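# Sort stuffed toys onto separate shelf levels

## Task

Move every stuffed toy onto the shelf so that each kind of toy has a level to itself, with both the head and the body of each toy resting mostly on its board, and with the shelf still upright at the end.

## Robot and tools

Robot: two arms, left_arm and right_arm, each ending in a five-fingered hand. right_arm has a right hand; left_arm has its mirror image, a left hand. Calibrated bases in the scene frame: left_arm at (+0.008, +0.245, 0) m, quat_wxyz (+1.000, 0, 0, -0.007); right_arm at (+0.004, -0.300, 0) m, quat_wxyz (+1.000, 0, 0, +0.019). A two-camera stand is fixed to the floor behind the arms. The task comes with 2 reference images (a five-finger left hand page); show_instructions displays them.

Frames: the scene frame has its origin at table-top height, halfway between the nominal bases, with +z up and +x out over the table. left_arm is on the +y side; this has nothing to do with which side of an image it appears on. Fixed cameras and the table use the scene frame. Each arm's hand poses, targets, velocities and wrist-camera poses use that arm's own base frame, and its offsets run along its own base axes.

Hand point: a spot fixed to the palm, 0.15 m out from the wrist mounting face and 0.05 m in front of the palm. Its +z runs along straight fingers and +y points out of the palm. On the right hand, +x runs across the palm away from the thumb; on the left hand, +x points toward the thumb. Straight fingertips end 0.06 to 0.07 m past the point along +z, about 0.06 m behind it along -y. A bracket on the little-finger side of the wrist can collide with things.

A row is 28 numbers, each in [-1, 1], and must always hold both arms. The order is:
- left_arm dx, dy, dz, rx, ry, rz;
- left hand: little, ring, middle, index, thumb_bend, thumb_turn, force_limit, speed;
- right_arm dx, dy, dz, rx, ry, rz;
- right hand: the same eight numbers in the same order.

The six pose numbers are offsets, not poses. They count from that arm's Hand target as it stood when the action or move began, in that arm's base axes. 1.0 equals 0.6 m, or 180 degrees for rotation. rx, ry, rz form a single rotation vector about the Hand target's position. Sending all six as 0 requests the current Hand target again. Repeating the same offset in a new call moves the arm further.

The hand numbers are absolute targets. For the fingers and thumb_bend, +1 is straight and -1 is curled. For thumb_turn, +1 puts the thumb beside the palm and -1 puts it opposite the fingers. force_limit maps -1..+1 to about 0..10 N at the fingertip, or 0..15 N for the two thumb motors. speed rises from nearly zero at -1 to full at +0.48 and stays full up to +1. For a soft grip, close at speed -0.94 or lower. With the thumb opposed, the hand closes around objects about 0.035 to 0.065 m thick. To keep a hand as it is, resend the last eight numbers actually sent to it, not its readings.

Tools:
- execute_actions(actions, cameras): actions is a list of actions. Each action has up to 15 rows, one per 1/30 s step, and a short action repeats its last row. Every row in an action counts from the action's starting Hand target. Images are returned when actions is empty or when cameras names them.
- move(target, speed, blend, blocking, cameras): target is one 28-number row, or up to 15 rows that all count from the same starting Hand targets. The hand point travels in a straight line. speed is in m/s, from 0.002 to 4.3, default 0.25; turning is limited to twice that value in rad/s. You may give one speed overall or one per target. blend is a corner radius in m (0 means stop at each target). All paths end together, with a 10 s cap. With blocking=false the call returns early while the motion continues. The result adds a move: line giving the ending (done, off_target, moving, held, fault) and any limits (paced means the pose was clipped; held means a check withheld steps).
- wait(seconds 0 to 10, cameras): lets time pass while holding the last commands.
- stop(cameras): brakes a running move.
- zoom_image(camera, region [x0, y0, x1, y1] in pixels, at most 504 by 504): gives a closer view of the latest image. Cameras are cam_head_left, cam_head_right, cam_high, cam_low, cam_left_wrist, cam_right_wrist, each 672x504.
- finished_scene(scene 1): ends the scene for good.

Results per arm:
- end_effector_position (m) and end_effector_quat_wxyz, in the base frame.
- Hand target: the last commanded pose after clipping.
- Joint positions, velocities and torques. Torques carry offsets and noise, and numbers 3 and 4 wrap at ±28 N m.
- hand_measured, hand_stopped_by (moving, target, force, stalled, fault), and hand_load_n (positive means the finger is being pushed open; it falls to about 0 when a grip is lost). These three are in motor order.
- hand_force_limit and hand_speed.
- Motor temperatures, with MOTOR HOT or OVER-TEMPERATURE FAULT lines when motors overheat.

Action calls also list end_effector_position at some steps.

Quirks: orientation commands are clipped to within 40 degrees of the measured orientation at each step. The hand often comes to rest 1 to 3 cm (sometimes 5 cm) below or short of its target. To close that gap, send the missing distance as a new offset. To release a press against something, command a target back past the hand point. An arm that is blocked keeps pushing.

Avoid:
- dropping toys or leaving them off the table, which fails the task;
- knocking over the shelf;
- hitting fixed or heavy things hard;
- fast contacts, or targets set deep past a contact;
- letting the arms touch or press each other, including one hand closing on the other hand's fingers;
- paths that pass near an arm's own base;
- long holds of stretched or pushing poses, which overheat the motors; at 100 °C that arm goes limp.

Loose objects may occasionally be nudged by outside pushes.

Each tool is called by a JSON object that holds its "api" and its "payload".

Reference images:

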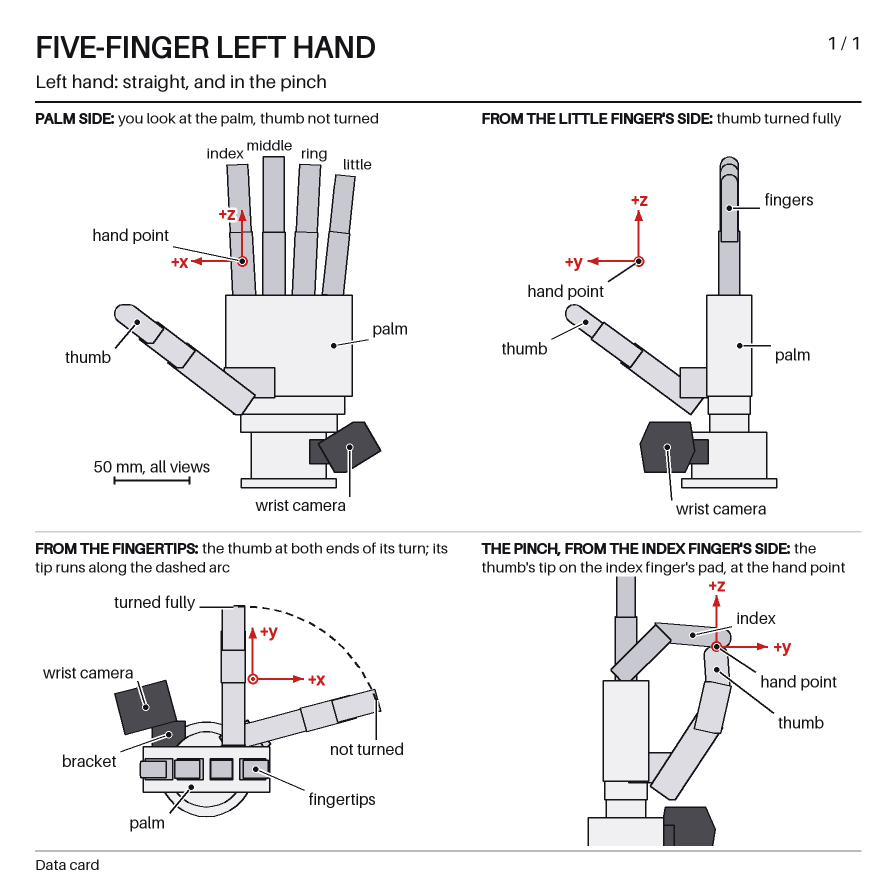

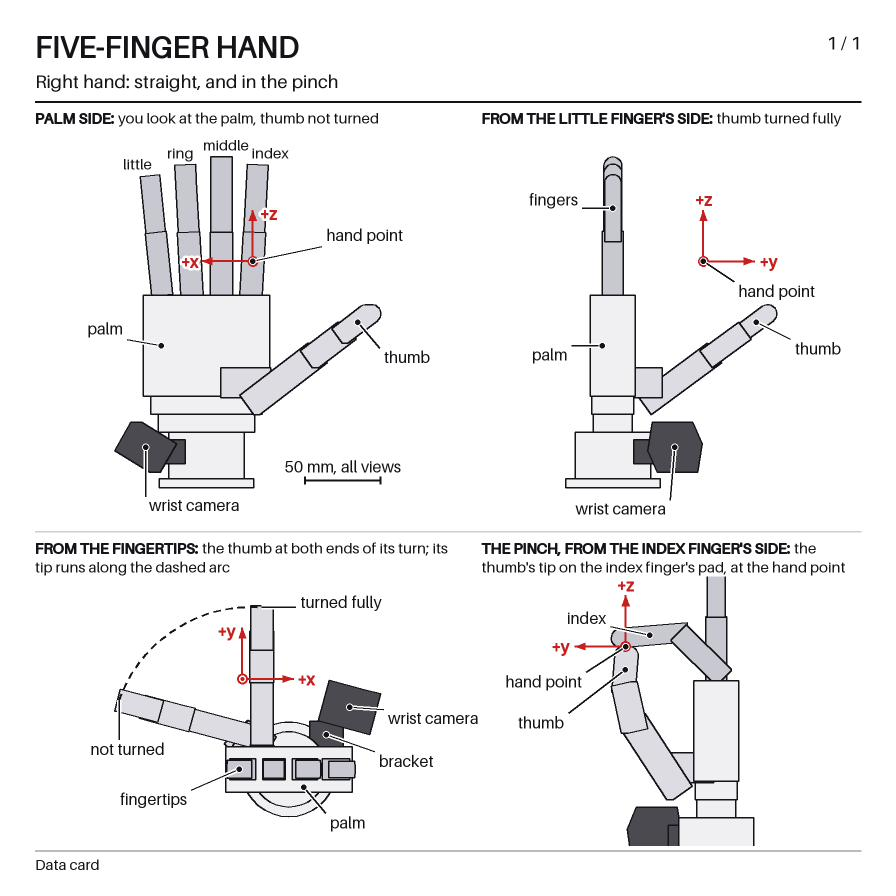

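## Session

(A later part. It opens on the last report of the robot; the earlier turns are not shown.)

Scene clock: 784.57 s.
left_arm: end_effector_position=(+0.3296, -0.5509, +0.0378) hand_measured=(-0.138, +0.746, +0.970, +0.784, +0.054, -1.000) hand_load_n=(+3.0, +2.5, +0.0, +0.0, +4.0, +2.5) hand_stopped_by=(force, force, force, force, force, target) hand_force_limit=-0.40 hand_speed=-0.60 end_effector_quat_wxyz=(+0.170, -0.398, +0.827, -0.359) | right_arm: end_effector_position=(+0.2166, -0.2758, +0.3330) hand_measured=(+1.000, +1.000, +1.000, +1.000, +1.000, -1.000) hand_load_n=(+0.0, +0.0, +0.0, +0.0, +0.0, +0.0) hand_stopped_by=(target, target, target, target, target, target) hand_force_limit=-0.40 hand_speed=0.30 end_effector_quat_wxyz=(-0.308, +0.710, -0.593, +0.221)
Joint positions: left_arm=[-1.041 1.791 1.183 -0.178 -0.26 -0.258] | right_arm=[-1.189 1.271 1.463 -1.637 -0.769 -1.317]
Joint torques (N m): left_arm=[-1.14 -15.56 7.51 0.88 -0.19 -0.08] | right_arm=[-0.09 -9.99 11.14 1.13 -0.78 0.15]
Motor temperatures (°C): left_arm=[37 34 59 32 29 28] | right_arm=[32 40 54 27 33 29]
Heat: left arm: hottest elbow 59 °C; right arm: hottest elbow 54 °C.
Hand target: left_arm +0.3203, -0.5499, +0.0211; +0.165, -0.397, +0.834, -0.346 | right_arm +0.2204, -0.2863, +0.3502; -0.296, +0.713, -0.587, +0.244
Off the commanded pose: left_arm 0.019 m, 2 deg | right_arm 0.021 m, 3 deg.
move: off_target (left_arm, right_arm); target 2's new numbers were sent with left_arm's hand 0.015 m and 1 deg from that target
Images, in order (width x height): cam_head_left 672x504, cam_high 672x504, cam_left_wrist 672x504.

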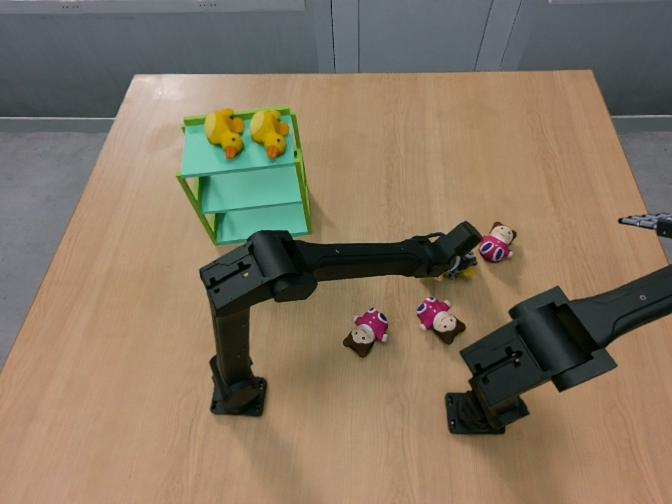

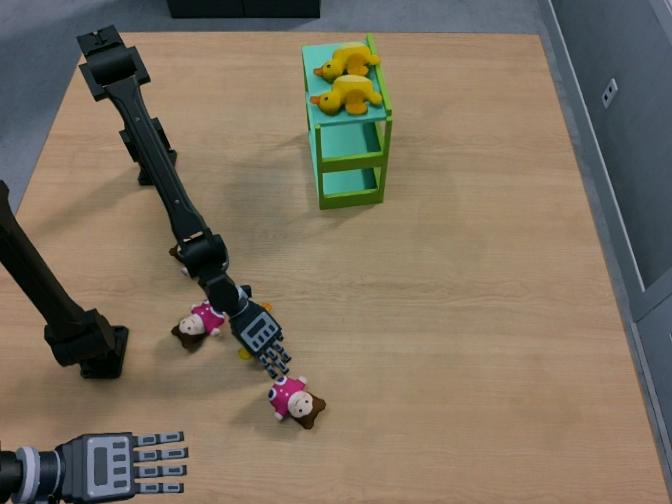

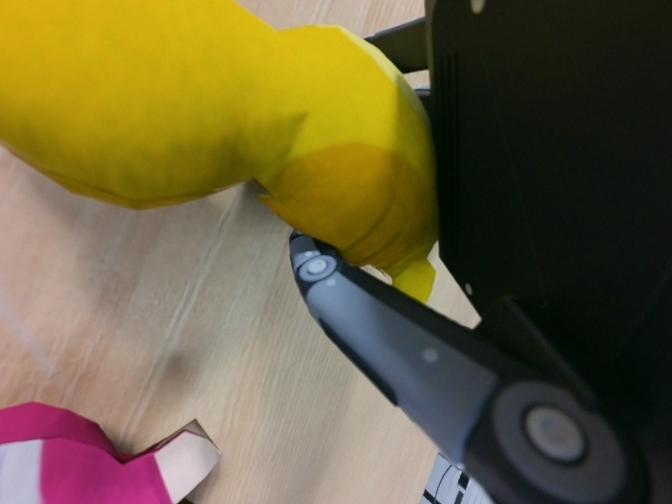

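{"api": "move", "payload": {"target": [[0,0,0.01,0,0,0,1,1,1,1,1,-1,-0.4,0, 0,0,0,0,0,0,1,1,1,1,1,-1,-0.4,0.3],[0.02,0.012,0.10,0,0,0,0.5,0.5,0.5,0.5,1,-1,-0.4,0.3, 0,0,0,0,0,0,1,1,1,1,1,-1,-0.4,0.3]], "cameras": ["cam_head_left","cam_left_wrist","cam_high"], "speed": 0.12}}

{"api": "zoom_image", "payload": {"camera": "cam_head_left", "region": [370, 190, 530, 330]}}

Scene clock: 793.70 s.
left_arm: end_effector_position=(+0.3193, -0.5310, +0.0577) hand_measured=(+0.500, +0.500, +0.500, +0.500, +1.000, -1.000) hand_load_n=(+0.0, +0.0, +0.0, +0.0, +0.0, +0.0) hand_stopped_by=(target, target, target, target, target, target) hand_force_limit=-0.40 hand_speed=0.30 end_effector_quat_wxyz=(+0.161, -0.399, +0.841, -0.328) | right_arm: end_effector_position=(+0.2166, -0.2758, +0.3330) hand_measured=(+1.000, +1.000, +1.000, +1.000, +1.000, -1.000) hand_load_n=(+0.0, +0.5, +0.0, +0.0, +0.0, +0.0) hand_stopped_by=(target, target, target, target, target, target) hand_force_limit=-0.40 hand_speed=0.30 end_effector_quat_wxyz=(-0.308, +0.710, -0.593, +0.221)
Joint positions: left_arm=[-1.034 1.734 1.197 -0.319 -0.244 -0.258] | right_arm=[-1.189 1.271 1.463 -1.637 -0.769 -1.317]
Joint torques (N m): left_arm=[0.26 -17.67 11.43 0.77 -0.11 0.14] | right_arm=[0.32 -9.17 11.18 1.29 -0.78 0.11]
Motor temperatures (°C): left_arm=[37 34 58 32 29 28] | right_arm=[32 40 55 27 33 29]
Heat: left arm: hottest elbow 58 °C; right arm: hottest elbow 55 °C.
Hand target: left_arm +0.3322, -0.5428, +0.0810; +0.165, -0.397, +0.834, -0.346 | right_arm +0.2204, -0.2863, +0.3502; -0.296, +0.713, -0.587, +0.244
Off the commanded pose: left_arm 0.029 m, 2 deg | right_arm 0.021 m, 3 deg.
move: off_target (left_arm, right_arm); target 2's new numbers were sent with left_arm's hand 0.039 m and 3 deg from that target
Images, in order (width x height): cam_head_left 672x504, cam_high 672x504, cam_left_wrist 672x504.

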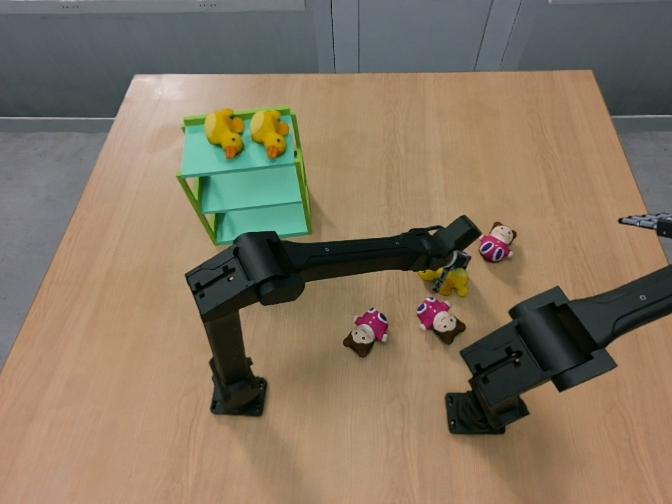

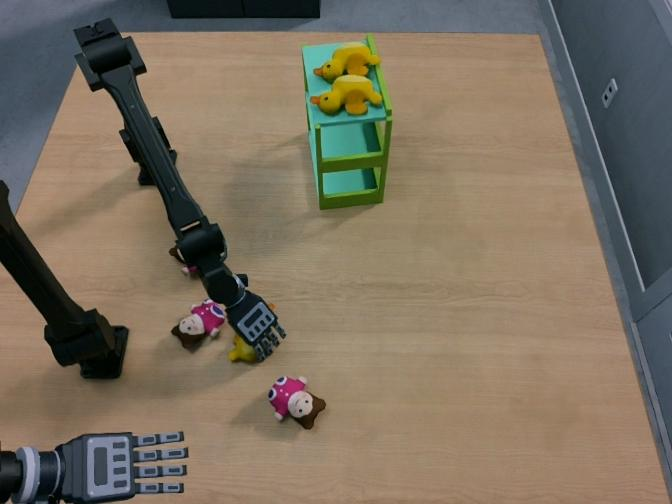

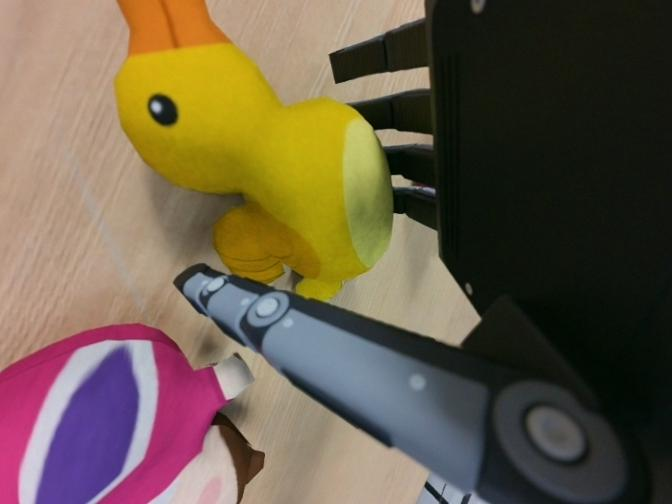

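Scaled by 3.150 from the camera's 672x504 image, which has a finer 960x720 frame.

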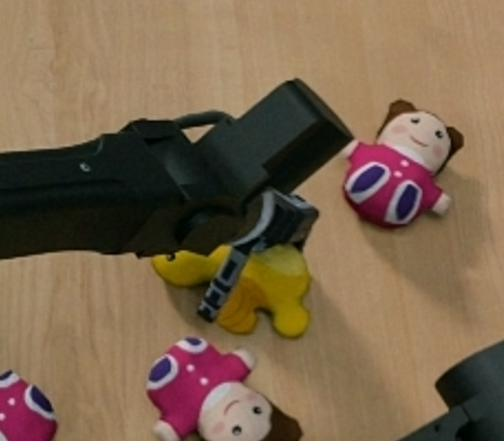

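{"api": "move", "payload": {"target": [[-0.01,-0.033,-0.01,0,0,0,0.6,0.6,0.6,0.6,1,-1,-0.4,0, 0,0,0,0,0,0,1,1,1,1,1,-1,-0.4,0.3]], "cameras": ["cam_head_left","cam_left_wrist"], "speed": 0.12}}

{"api": "zoom_image", "payload": {"camera": "cam_head_left", "region": [370, 190, 530, 330]}}

Scene clock: 804.10 s.
left_arm: end_effector_position=(+0.3205, -0.5419, +0.0590) hand_measured=(+0.600, +0.600, +0.600, +0.600, +1.000, -1.000) hand_load_n=(+0.0, +0.0, +0.0, +0.0, +0.0, +0.0) hand_stopped_by=(target, target, target, target, target, target) hand_force_limit=-0.40 hand_speed=0.00 end_effector_quat_wxyz=(+0.165, -0.396, +0.841, -0.330) | right_arm: end_effector_position=(+0.2166, -0.2758, +0.3330) hand_measured=(+1.000, +1.000, +1.000, +1.000, +1.000, -1.000) hand_load_n=(+0.0, +0.0, +0.0, +0.0, +0.0, +0.0) hand_stopped_by=(target, target, target, target, target, target) hand_force_limit=-0.40 hand_speed=0.30 end_effector_quat_wxyz=(-0.308, +0.710, -0.593, +0.221)
Joint positions: left_arm=[-1.045 1.754 1.225 -0.323 -0.256 -0.258] | right_arm=[-1.189 1.271 1.463 -1.637 -0.769 -1.317]
Joint torques (N m): left_arm=[-0.97 -16.09 12.27 0.75 -0.37 -0.1] | right_arm=[-0.03 -9.35 11.12 1.28 -0.77 0.09]
Motor temperatures (°C): left_arm=[36 35 58 32 29 28] | right_arm=[32 40 55 27 33 29]
Heat: left arm: hottest elbow 58 °C; right arm: hottest elbow 55 °C.
Hand target: left_arm +0.3262, -0.5624, +0.0749; +0.165, -0.397, +0.834, -0.345 | right_arm +0.2204, -0.2863, +0.3502; -0.296, +0.713, -0.587, +0.244
Off the commanded pose: left_arm 0.027 m, 2 deg | right_arm 0.021 m, 3 deg.
move: off_target (left_arm, right_arm)
Images, in order (width x height): cam_head_left 672x504, cam_left_wrist 672x504.

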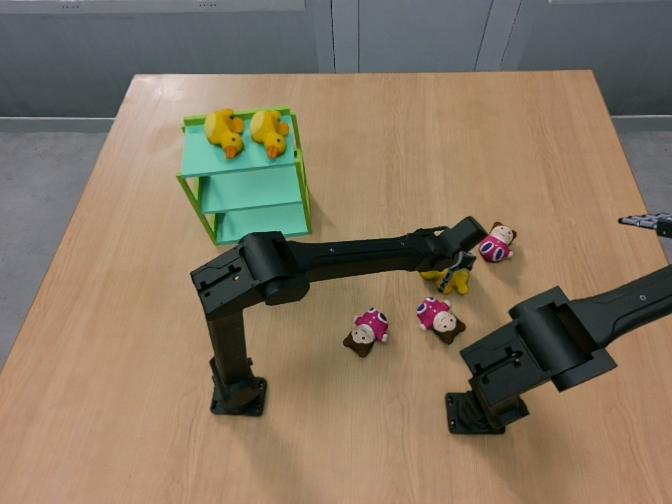

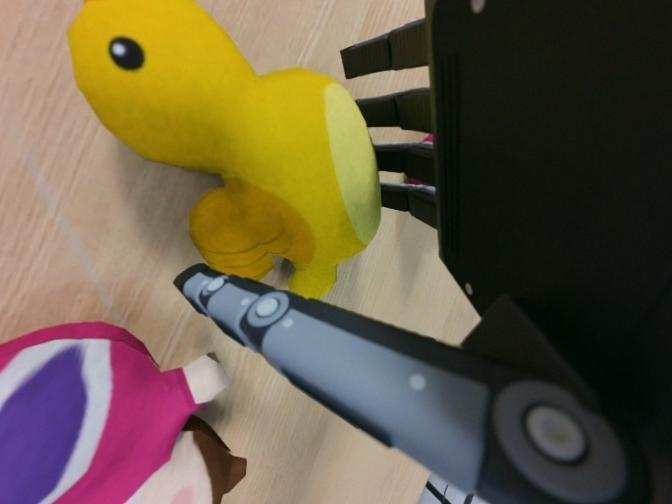

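Scaled by 3.150 from the camera's 672x504 image, which has a finer 960x720 frame.

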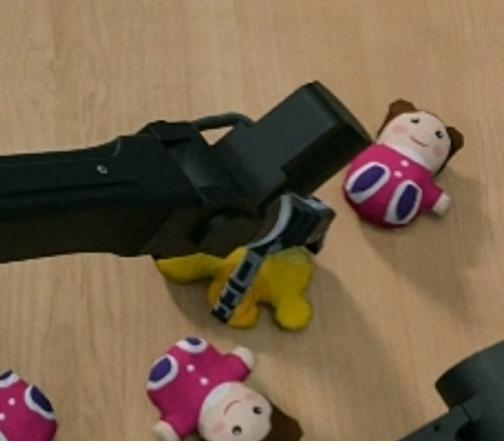

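{"api": "move", "payload": {"target": [[-0.005,0.005,-0.0815,0,0,0,0.6,0.6,0.6,0.6,1,-1,-0.4,0, 0,0,0,0,0,0,1,1,1,1,1,-1,-0.4,0.3]], "cameras": ["cam_head_left","cam_left_wrist"], "speed": 0.1}}

{"api": "zoom_image", "payload": {"camera": "cam_head_left", "region": [370, 190, 530, 330]}}

Scene clock: 827.03 s.
left_arm: end_effector_position=(+0.3307, -0.5592, +0.0493) hand_measured=(+0.600, +0.600, +0.600, +0.600, +1.000, -1.000) hand_load_n=(+0.0, -0.5, -1.0, +0.0, +0.0, +0.0) hand_stopped_by=(target, target, target, target, target, target) hand_force_limit=-0.40 hand_speed=0.00 end_effector_quat_wxyz=(+0.169, -0.396, +0.829, -0.357) | right_arm: end_effector_position=(+0.2166, -0.2758, +0.3330) hand_measured=(+1.000, +1.000, +1.000, +1.000, +1.000, -1.000) hand_load_n=(+0.0, +0.0, +0.0, +0.0, +0.0, +0.0) hand_stopped_by=(target, target, target, target, target, target) hand_force_limit=-0.40 hand_speed=0.30 end_effector_quat_wxyz=(-0.308, +0.710, -0.593, +0.221)
Joint positions: left_arm=[-1.046 1.793 1.224 -0.222 -0.261 -0.258] | right_arm=[-1.189 1.271 1.463 -1.637 -0.769 -1.317]
Joint torques (N m): left_arm=[-1.08 -14.86 7.25 1.69 -0.25 -0.11] | right_arm=[0.03 -9.52 11.18 1.26 -0.8 0.13]
Motor temperatures (°C): left_arm=[36 35 61 32 29 28] | right_arm=[32 39 55 27 33 29]
Heat: left arm: hottest elbow 61 °C; right arm: hottest elbow 55 °C.
Hand target: left_arm +0.3233, -0.5594, +0.0261; +0.165, -0.397, +0.834, -0.345 | right_arm +0.2204, -0.2863, +0.3502; -0.296, +0.713, -0.587, +0.244
Off the commanded pose: left_arm 0.024 m, 2 deg | right_arm 0.021 m, 3 deg.
move: off_target (left_arm, right_arm)
Images, in order (width x height): cam_head_left 672x504, cam_left_wrist 672x504.

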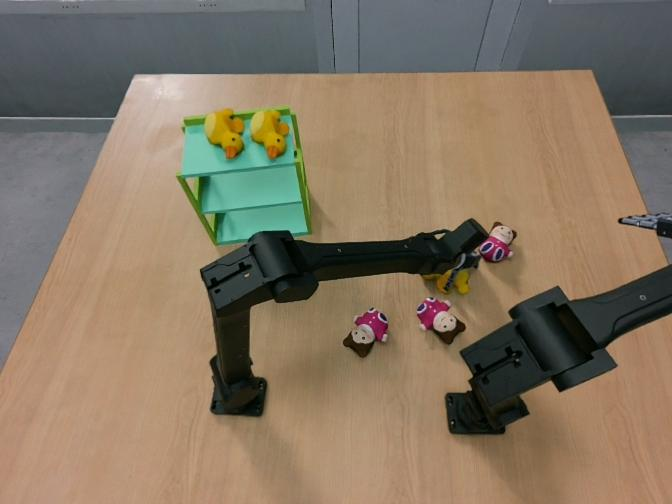

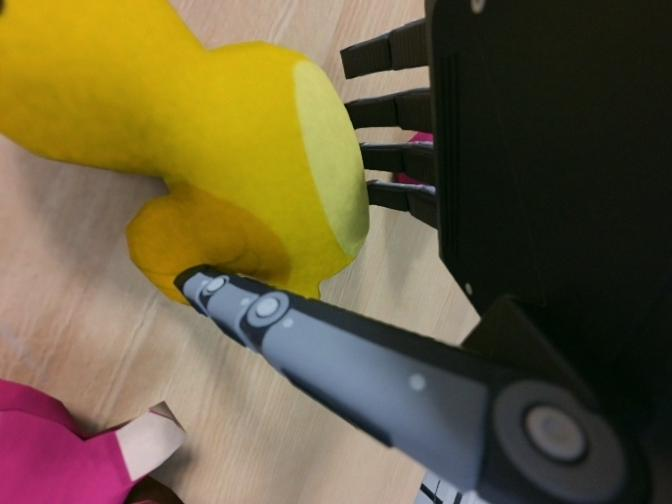

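Scaled by 3.150 from the camera's 672x504 image, which has a finer 960x720 frame.

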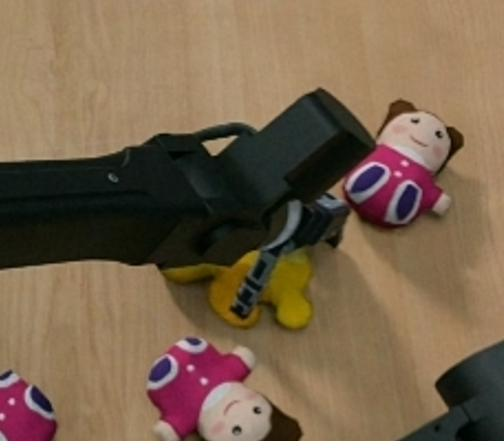

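{"api": "move", "payload": {"target": [[0.005,0.0,0.1,0,0,0,0.8,0.8,0.8,0.8,1,-1,-0.4,0, 0,0,0,0,0,0,1,1,1,1,1,-1,-0.4,0.3],[0.03,0.033,0.08,0,0,0,0.8,0.8,0.8,0.8,1,-1,-0.4,0, 0,0,0,0,0,0,1,1,1,1,1,-1,-0.4,0.3]], "cameras": ["cam_head_left","cam_left_wrist"], "speed": 0.1}}

{"api": "zoom_image", "payload": {"camera": "cam_head_left", "region": [370, 190, 530, 330]}}

Scene clock: 874.83 s.
left_arm: end_effector_position=(+0.3343, -0.5332, +0.0551) hand_measured=(+0.800, +0.800, +0.800, +0.800, +1.000, -1.000) hand_load_n=(+0.0, +0.0, +0.0, +0.0, +0.0, +0.0) hand_stopped_by=(target, target, target, target, target, target) hand_force_limit=-0.40 hand_speed=0.00 end_effector_quat_wxyz=(+0.161, -0.403, +0.840, -0.325) | right_arm: end_effector_position=(+0.2166, -0.2758, +0.3330) hand_measured=(+1.000, +1.000, +1.000, +1.000, +1.000, -1.000) hand_load_n=(+0.0, +0.0, +0.0, +0.0, +0.0, +0.0) hand_stopped_by=(target, target, target, target, target, target) hand_force_limit=-0.40 hand_speed=0.30 end_effector_quat_wxyz=(-0.308, +0.710, -0.593, +0.221)
Joint positions: left_arm=[-1.012 1.761 1.228 -0.325 -0.232 -0.249] | right_arm=[-1.189 1.271 1.463 -1.637 -0.769 -1.317]
Joint torques (N m): left_arm=[-0.32 -18.96 9.03 1.74 -0.1 0.19] | right_arm=[0.15 -9.58 11.22 1.32 -0.76 0.08]
Motor temperatures (°C): left_arm=[36 35 55 32 29 28] | right_arm=[32 39 56 27 33 29]
Heat: left arm: hottest elbow 55 °C; right arm: hottest elbow 56 °C.
Hand target: left_arm +0.3413, -0.5397, +0.0741; +0.165, -0.397, +0.834, -0.346 | right_arm +0.2204, -0.2863, +0.3502; -0.296, +0.713, -0.587, +0.244
Off the commanded pose: left_arm 0.021 m, 3 deg | right_arm 0.021 m, 3 deg.
move: off_target (left_arm, right_arm)
Images, in order (width x height): cam_head_left 672x504, cam_left_wrist 672x504.

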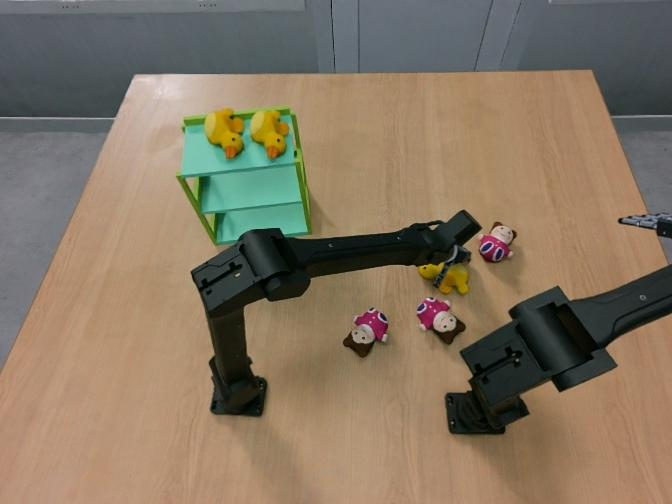

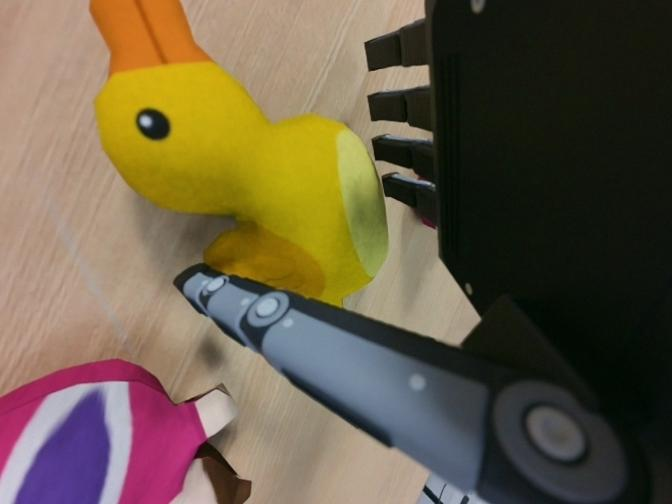

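Scaled by 3.150 from the camera's 672x504 image, which has a finer 960x720 frame.

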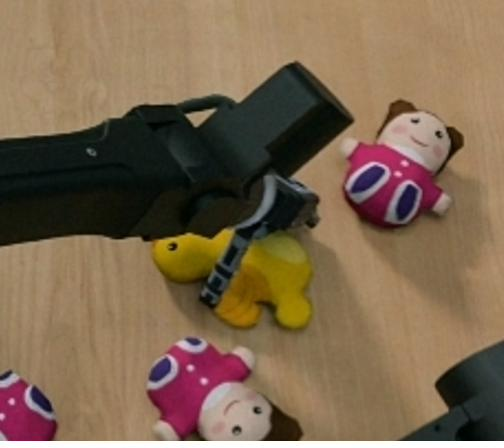

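{"api": "move", "payload": {"target": [[0.0095,-0.0055,-0.0835,0,0,0,0.75,0.75,0.75,0.75,1,-1,-0.4,0, 0,0,0,0,0,0,1,1,1,1,1,-1,-0.4,0.3]], "cameras": ["cam_head_left","cam_left_wrist"], "speed": 0.08}}

{"api": "zoom_image", "payload": {"camera": "cam_head_left", "region": [370, 190, 530, 330]}}

Scene clock: 888.60 s.
left_arm: end_effector_position=(+0.3432, -0.5493, +0.0449) hand_measured=(+0.750, +0.750, +0.750, +0.750, +1.000, -1.000) hand_load_n=(+0.0, +0.5, +0.0, +0.0, +0.0, +0.0) hand_stopped_by=(target, target, target, target, target, target) hand_force_limit=-0.40 hand_speed=0.00 end_effector_quat_wxyz=(+0.163, -0.399, +0.828, -0.359) | right_arm: end_effector_position=(+0.2166, -0.2758, +0.3330) hand_measured=(+1.000, +1.000, +1.000, +1.000, +1.000, -1.000) hand_load_n=(+0.0, -0.5, +0.0, +0.0, +0.0, +0.0) hand_stopped_by=(target, target, target, target, target, target) hand_force_limit=-0.40 hand_speed=0.30 end_effector_quat_wxyz=(-0.308, +0.710, -0.593, +0.221)
Joint positions: left_arm=[-1.012 1.794 1.21 -0.202 -0.226 -0.244] | right_arm=[-1.189 1.271 1.463 -1.637 -0.769 -1.317]
Joint torques (N m): left_arm=[0.56 -14.8 7.49 1.66 -0.17 0.17] | right_arm=[0.15 -9.23 11.22 1.13 -0.74 0.13]
Motor temperatures (°C): left_arm=[36 37 57 32 29 28] | right_arm=[32 39 56 27 33 29]
Heat: left arm: hottest elbow 57 °C; right arm: hottest elbow 56 °C.
Hand target: left_arm +0.3470, -0.5429, +0.0239; +0.165, -0.397, +0.834, -0.345 | right_arm +0.2204, -0.2863, +0.3502; -0.296, +0.713, -0.587, +0.244
Off the commanded pose: left_arm 0.022 m, 2 deg | right_arm 0.021 m, 3 deg.
move: off_target (left_arm, right_arm)
Images, in order (width x height): cam_head_left 672x504, cam_left_wrist 672x504.

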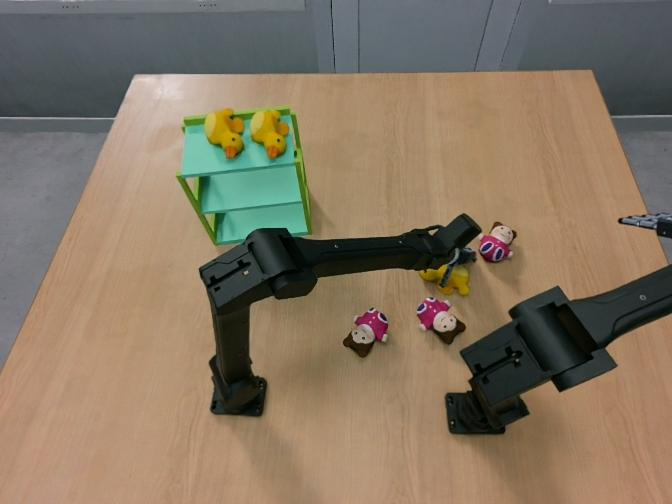

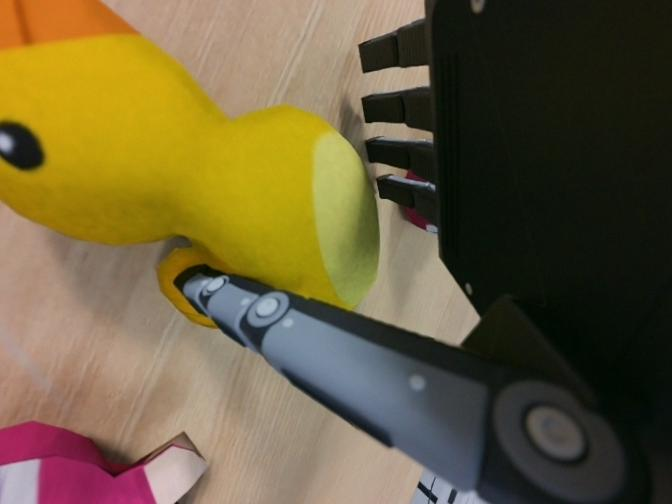

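Scaled by 3.150 from the camera's 672x504 image, which has a finer 960x720 frame.

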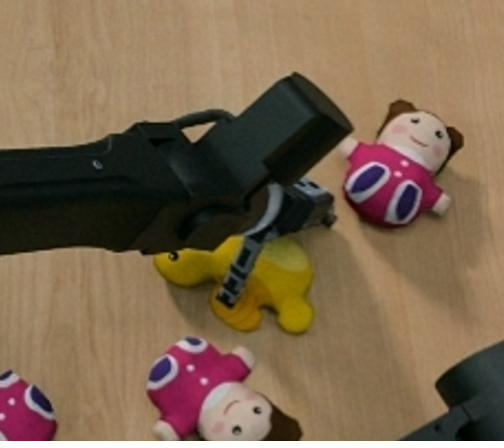

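{"api": "move", "payload": {"target": [[0.0,0.0,0.06,0,0,0,0.85,0.85,0.85,0.85,1,-1,-0.4,0, 0,0,0,0,0,0,1,1,1,1,1,-1,-0.4,0.3],[-0.005,0.0125,0.06,0,0,0,0.85,0.85,0.85,0.85,1,-1,-0.4,0, 0,0,0,0,0,0,1,1,1,1,1,-1,-0.4,0.3],[-0.008,0.0105,0.0,0,0,0,0.85,0.85,0.85,0.85,1,-1,-0.4,0, 0,0,0,0,0,0,1,1,1,1,1,-1,-0.4,0.3]], "cameras": ["cam_head_left","cam_left_wrist"], "speed": 0.08}}

{"api": "zoom_image", "payload": {"camera": "cam_head_left", "region": [370, 190, 530, 330]}}

Scene clock: 900.93 s.
left_arm: end_effector_position=(+0.3389, -0.5409, +0.0414) hand_measured=(+0.850, +0.850, +0.850, +0.850, +1.000, -1.000) hand_load_n=(+0.0, +0.0, +0.0, +0.0, +0.0, +0.0) hand_stopped_by=(target, target, target, target, target, target) hand_force_limit=-0.40 hand_speed=0.00 end_effector_quat_wxyz=(+0.163, -0.398, +0.830, -0.355) | right_arm: end_effector_position=(+0.2166, -0.2758, +0.3330) hand_measured=(+1.000, +1.000, +1.000, +1.000, +1.000, -1.000) hand_load_n=(+0.0, +0.0, +0.0, -0.5, +0.0, +0.0) hand_stopped_by=(target, target, target, target, target, target) hand_force_limit=-0.40 hand_speed=0.30 end_effector_quat_wxyz=(-0.308, +0.710, -0.593, +0.221)
Joint positions: left_arm=[-1.011 1.781 1.184 -0.197 -0.226 -0.242] | right_arm=[-1.189 1.271 1.463 -1.637 -0.769 -1.317]
Joint torques (N m): left_arm=[0.09 -15.03 7.49 1.8 -0.22 0.13] | right_arm=[0.15 -9.99 11.17 1.33 -0.83 0.12]
Motor temperatures (°C): left_arm=[36 37 57 32 29 28] | right_arm=[32 39 56 27 33 29]
Heat: left arm: hottest elbow 57 °C; right arm: hottest elbow 56 °C.
Hand target: left_arm +0.3422, -0.5367, +0.0240; +0.165, -0.397, +0.834, -0.345 | right_arm +0.2204, -0.2863, +0.3502; -0.296, +0.713, -0.587, +0.244
Off the commanded pose: left_arm 0.018 m, 1 deg | right_arm 0.021 m, 3 deg.
move: off_target (left_arm, right_arm)
Images, in order (width x height): cam_head_left 672x504, cam_left_wrist 672x504.

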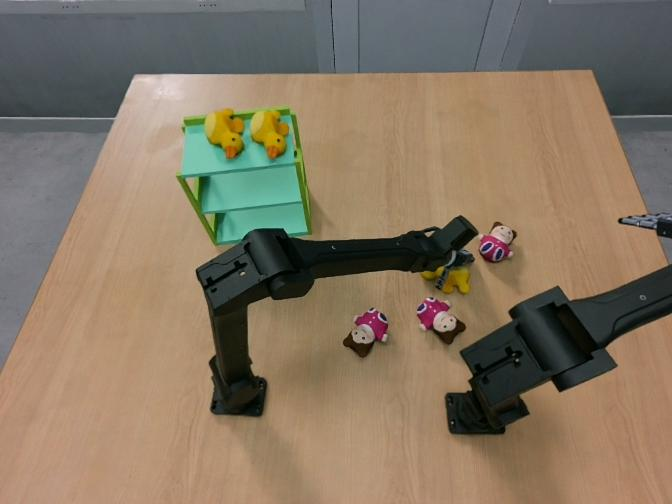

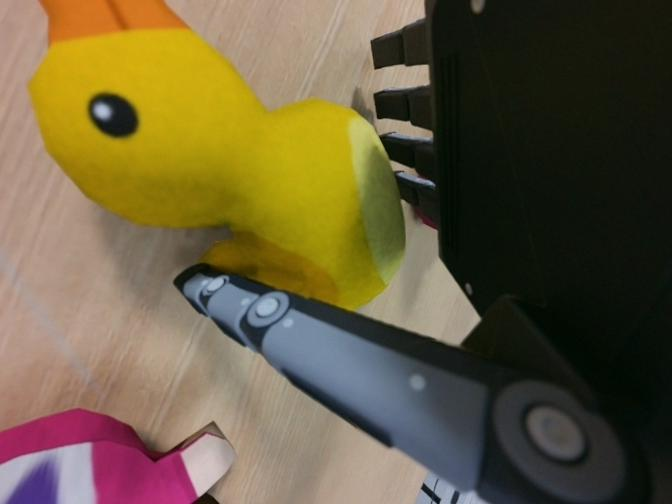

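Scaled by 3.150 from the camera's 672x504 image, which has a finer 960x720 frame.

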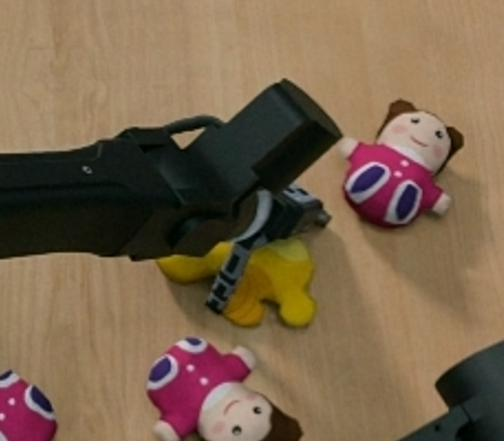

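{"api": "move", "payload": {"target": [[0,0,0.3,0,0,0,0.85,0.85,0.85,0.85,1,-1,-0.4,0, 0,0,0,0,0,0,1,1,1,1,1,-1,-0.4,0.3],[0.06,0.6,0.75,0.0725,0.0439,-0.2204,0.85,0.85,0.85,0.85,1,-1,-0.4,0, 0,0,0,0,0,0,1,1,1,1,1,-1,-0.4,0.3]], "cameras": ["cam_head_left"], "speed": [0.15,0.35], "blend": [0.05,0]}}

Scene clock: 996.27 s.
left_arm: end_effector_position=(+0.3798, -0.1744, +0.4527) hand_measured=(+0.850, +0.850, +0.850, +0.850, +1.000, -1.000) hand_load_n=(+0.0, +0.0, +0.0, +0.0, -0.5, +0.0) hand_stopped_by=(target, target, target, target, target, target) hand_force_limit=-0.40 hand_speed=0.00 end_effector_quat_wxyz=(+0.090, -0.127, +0.943, -0.295) | right_arm: end_effector_position=(+0.2166, -0.2758, +0.3330) hand_measured=(+1.000, +1.000, +1.000, +1.000, +1.000, -1.000) hand_load_n=(+0.0, +0.0, +0.0, +0.0, +0.0, +0.0) hand_stopped_by=(target, target, target, target, target, target) hand_force_limit=-0.40 hand_speed=0.30 end_effector_quat_wxyz=(-0.308, +0.710, -0.593, +0.221)
Joint positions: left_arm=[-0.285 1.418 1.968 -1.678 0.458 0.912] | right_arm=[-1.189 1.271 1.463 -1.637 -0.769 -1.317]
Joint torques (N m): left_arm=[-1.03 -11.63 11.84 0.35 0.23 0.15] | right_arm=[0.03 -9.35 11.14 1.24 -0.8 0.09]
Motor temperatures (°C): left_arm=[36 37 54 31 29 28] | right_arm=[32 38 57 27 33 29]
Heat: left arm: hottest elbow 54 °C; right arm: hottest elbow 57 °C.
Hand target: left_arm +0.3781, -0.1766, +0.4741; +0.025, -0.093, +0.961, -0.258 | right_arm +0.2204, -0.2863, +0.3502; -0.296, +0.713, -0.587, +0.244
Off the commanded pose: left_arm 0.021 m, 10 deg | right_arm 0.021 m, 3 deg.
joint sent to its limit (left arm) — joint 4 (wrist pitch), lower limit. The joint targets are off in orientation, not in position.
move: off_target (left_arm, right_arm)
Images, in order (width x height): cam_head_left 672x504.

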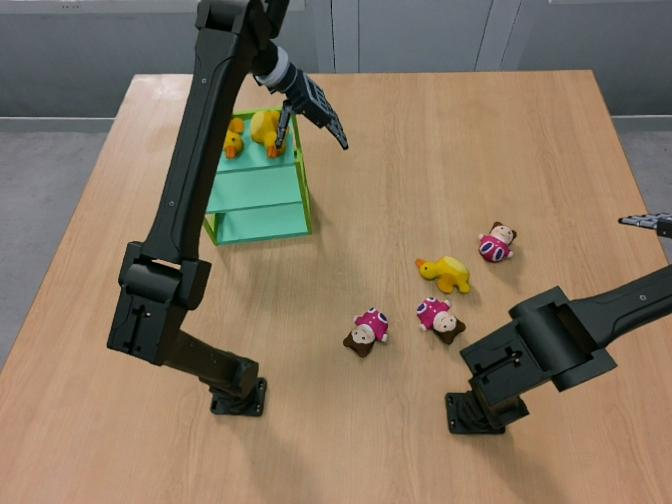

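{"api": "move", "payload": {"target": [[0.153,0.669,-0.017,0,0,0,1,1,1,1,1,-1,-0.4,0, 0,0,0,0,0,0,1,1,1,1,1,-1,-0.4,0.3],[0.153,0.669,-0.12,0,0,0,1,1,1,1,1,-1,-0.4,0, 0,0,0,0,0,0,1,1,1,1,1,-1,-0.4,0.3]], "cameras": ["cam_head_left","cam_high","cam_low","cam_left_wrist"], "speed": [0.3,0.15], "blend": [0.03,0]}}

{"api": "zoom_image", "payload": {"camera": "cam_head_left", "region": [150, 40, 330, 200]}}

Scene clock: 1004.53 s.
left_arm: end_effector_position=(+0.4678, +0.2286, +0.4030) hand_measured=(+1.000, +1.000, +1.000, +1.000, +1.000, -1.000) hand_load_n=(+0.0, +0.0, +0.0, +0.0, +0.0, +0.0) hand_stopped_by=(target, target, target, target, target, target) hand_force_limit=-0.40 hand_speed=0.00 end_effector_quat_wxyz=(+0.234, -0.145, +0.944, -0.182) | right_arm: end_effector_position=(+0.2166, -0.2758, +0.3330) hand_measured=(+1.000, +1.000, +1.000, +1.000, +1.000, -1.000) hand_load_n=(+0.0, +0.0, +0.0, +0.0, +0.0, +0.0) hand_stopped_by=(target, target, target, target, target, target) hand_force_limit=-0.40 hand_speed=0.30 end_effector_quat_wxyz=(-0.308, +0.710, -0.593, +0.221)
Joint positions: left_arm=[0.53 1.611 2.053 -1.679 0.509 1.708] | right_arm=[-1.189 1.271 1.463 -1.637 -0.769 -1.317]
Joint torques (N m): left_arm=[-1.2 -14.45 8.43 0.23 0.19 0.18] | right_arm=[0.44 -9.64 11.07 1.28 -0.73 0.11]
Motor temperatures (°C): left_arm=[35 36 57 31 29 28] | right_arm=[32 38 57 27 33 29]
Heat: left arm: hottest elbow 57 °C; right arm: hottest elbow 57 °C.
Hand target: left_arm +0.4700, +0.2247, +0.4019; +0.025, -0.093, +0.961, -0.258 | right_arm +0.2204, -0.2863, +0.3502; -0.296, +0.713, -0.587, +0.244
Off the commanded pose: left_arm 0.004 m, 26 deg | right_arm 0.021 m, 3 deg.
joint sent to its limit (left arm) — joint 4 (wrist pitch), lower limit. The joint targets are off in orientation, not in position.
move: off_target (left_arm, right_arm)
Images, in order (width x height): cam_head_left 672x504, cam_high 672x504, cam_low 672x504, cam_left_wrist 672x504.

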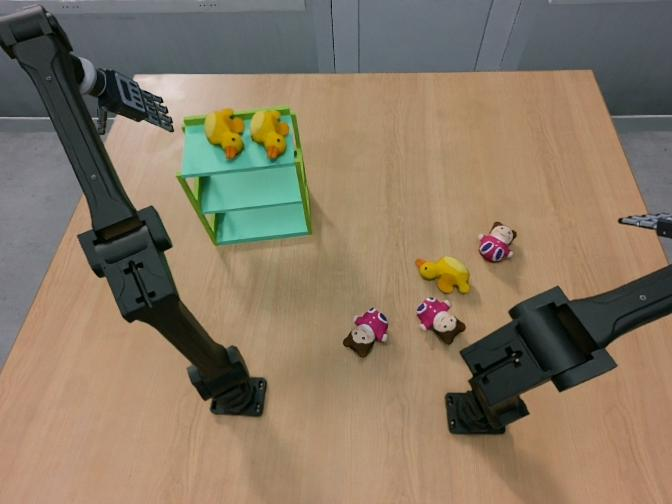

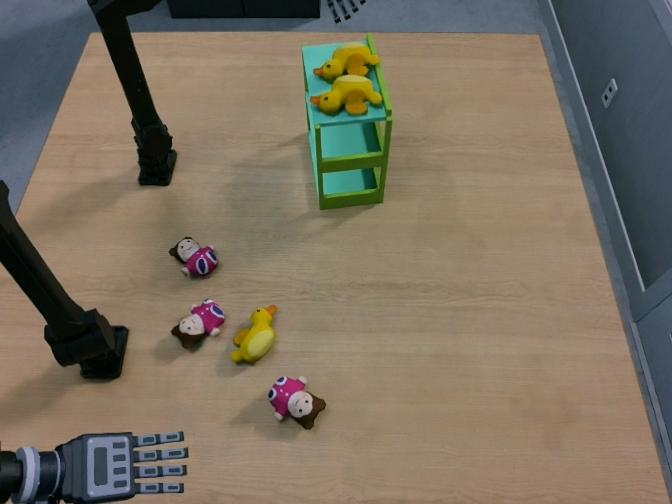

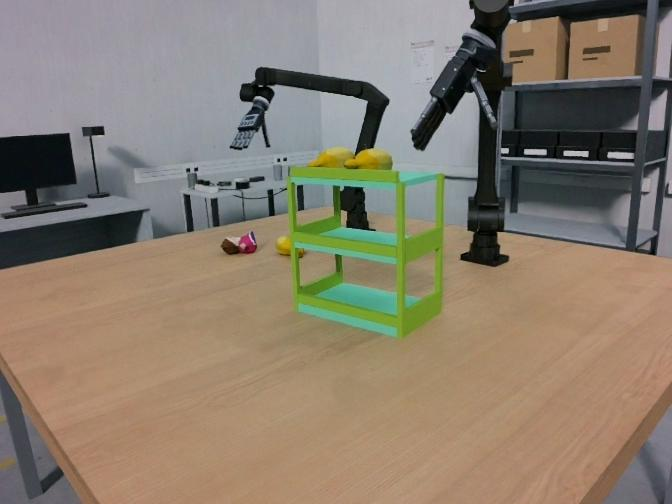

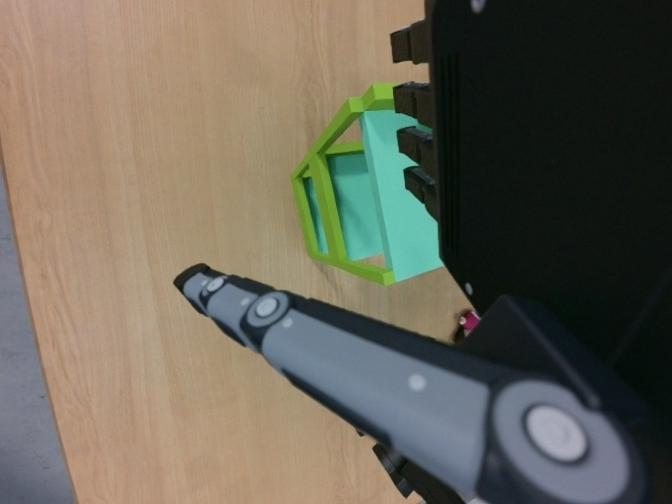

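Scaled by 2.800 from the camera's 672x504 image, which has a finer 960x720 frame.

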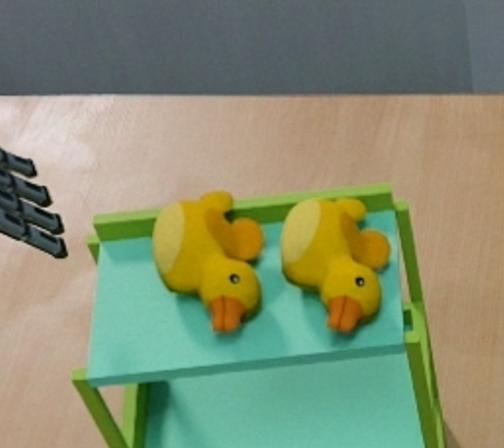

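{"api": "move", "payload": {"target": [[0.0,0.0,-0.08,0,0,0,1,1,1,1,1,-1,-0.4,0, 0,0,0,0,0,0,1,1,1,1,1,-1,-0.4,0.3],[0.0,-0.085,-0.08,0,0,0,1,1,1,1,1,-1,-0.4,0, 0,0,0,0,0,0,1,1,1,1,1,-1,-0.4,0.3]], "cameras": ["cam_head_left","cam_high","cam_low"], "speed": [0.15,0.08]}}

{"api": "zoom_image", "payload": {"camera": "cam_head_left", "region": [150, 40, 330, 200]}}

{"api": "zoom_image", "payload": {"camera": "cam_low", "region": [270, 70, 470, 220]}}

Scene clock: 1022.07 s.
left_arm: end_effector_position=(+0.4734, +0.1832, +0.3509) hand_measured=(+1.000, +1.000, +1.000, +1.000, +1.000, -1.000) hand_load_n=(+0.0, +0.0, +0.0, +0.0, +0.0, +0.0) hand_stopped_by=(target, target, target, target, target, target) hand_force_limit=-0.40 hand_speed=0.00 end_effector_quat_wxyz=(+0.167, -0.120, +0.957, -0.205) | right_arm: end_effector_position=(+0.2166, -0.2758, +0.3330) hand_measured=(+1.000, +1.000, +1.000, +1.000, +1.000, -1.000) hand_load_n=(+0.0, +0.0, -0.5, +0.0, +0.0, +0.0) hand_stopped_by=(target, target, target, target, target, target) hand_force_limit=-0.40 hand_speed=0.30 end_effector_quat_wxyz=(-0.308, +0.710, -0.593, +0.221)
Joint positions: left_arm=[0.441 1.619 1.936 -1.679 0.495 1.709] | right_arm=[-1.189 1.271 1.463 -1.637 -0.769 -1.317]
Joint torques (N m): left_arm=[-1.26 -16.21 7.86 -0.01 0.44 -0.16] | right_arm=[0.15 -9.88 10.96 1.2 -0.81 0.12]
Motor temperatures (°C): left_arm=[35 35 55 31 29 28] | right_arm=[32 38 57 27 33 29]
Heat: left arm: hottest elbow 55 °C; right arm: hottest elbow 57 °C.
Hand target: left_arm +0.4700, +0.1737, +0.3541; +0.025, -0.093, +0.961, -0.258 | right_arm +0.2204, -0.2863, +0.3502; -0.296, +0.713, -0.587, +0.244
Off the commanded pose: left_arm 0.010 m, 18 deg | right_arm 0.021 m, 3 deg.
joint sent to its limit (left arm) — joint 4 (wrist pitch), lower limit. The joint targets are off in orientation, not in position.
move: off_target (left_arm, right_arm)
Images, in order (width x height): cam_head_left 672x504, cam_high 672x504, cam_low 672x504.

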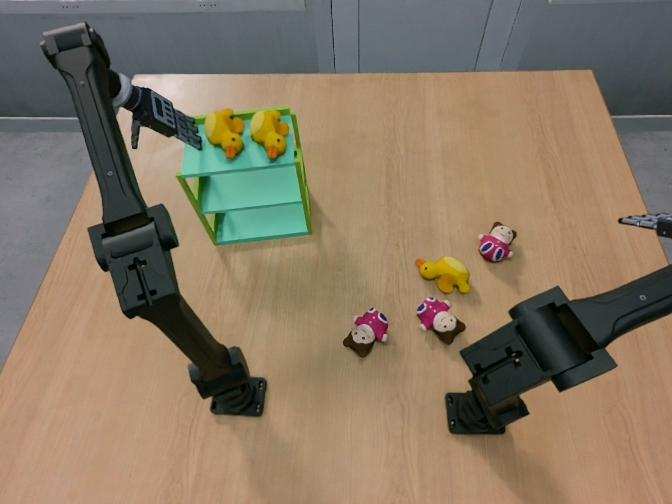

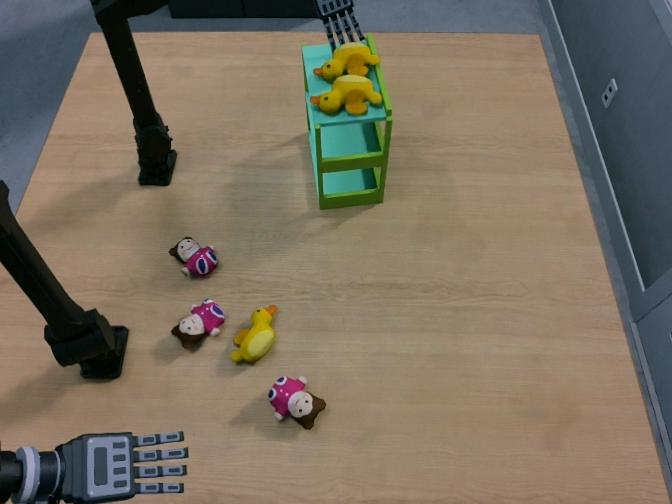

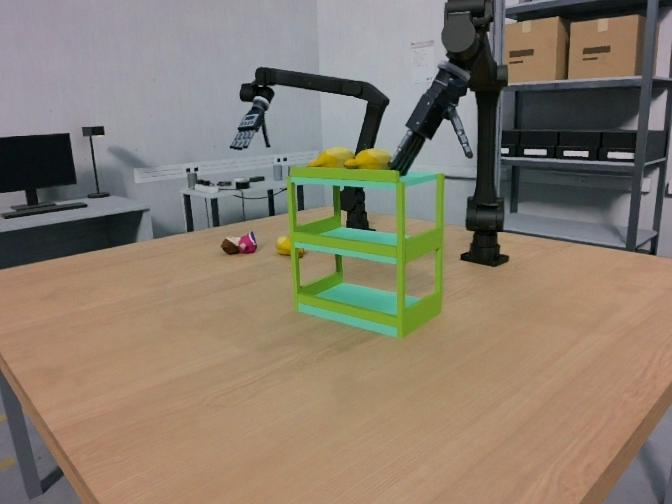

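Scaled by 2.800 from the camera's 672x504 image, which has a finer 960x720 frame.

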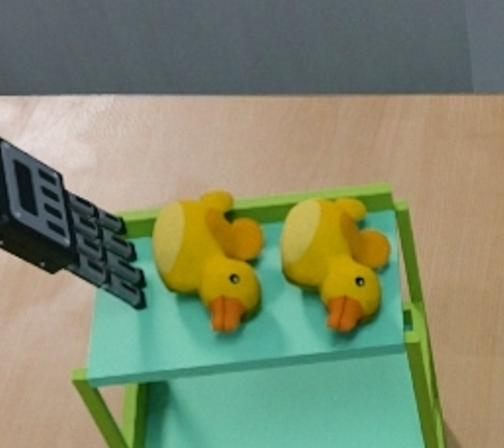

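Scaled by 2.520 from the camera's 672x504 image, which has a finer 960x720 frame.

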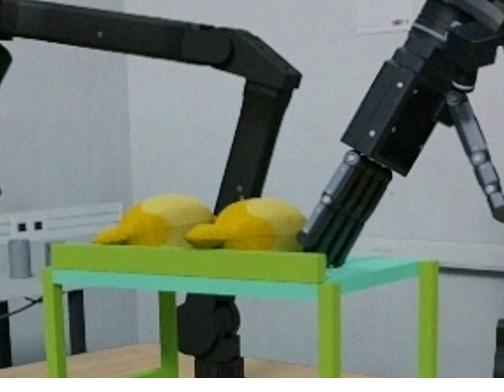

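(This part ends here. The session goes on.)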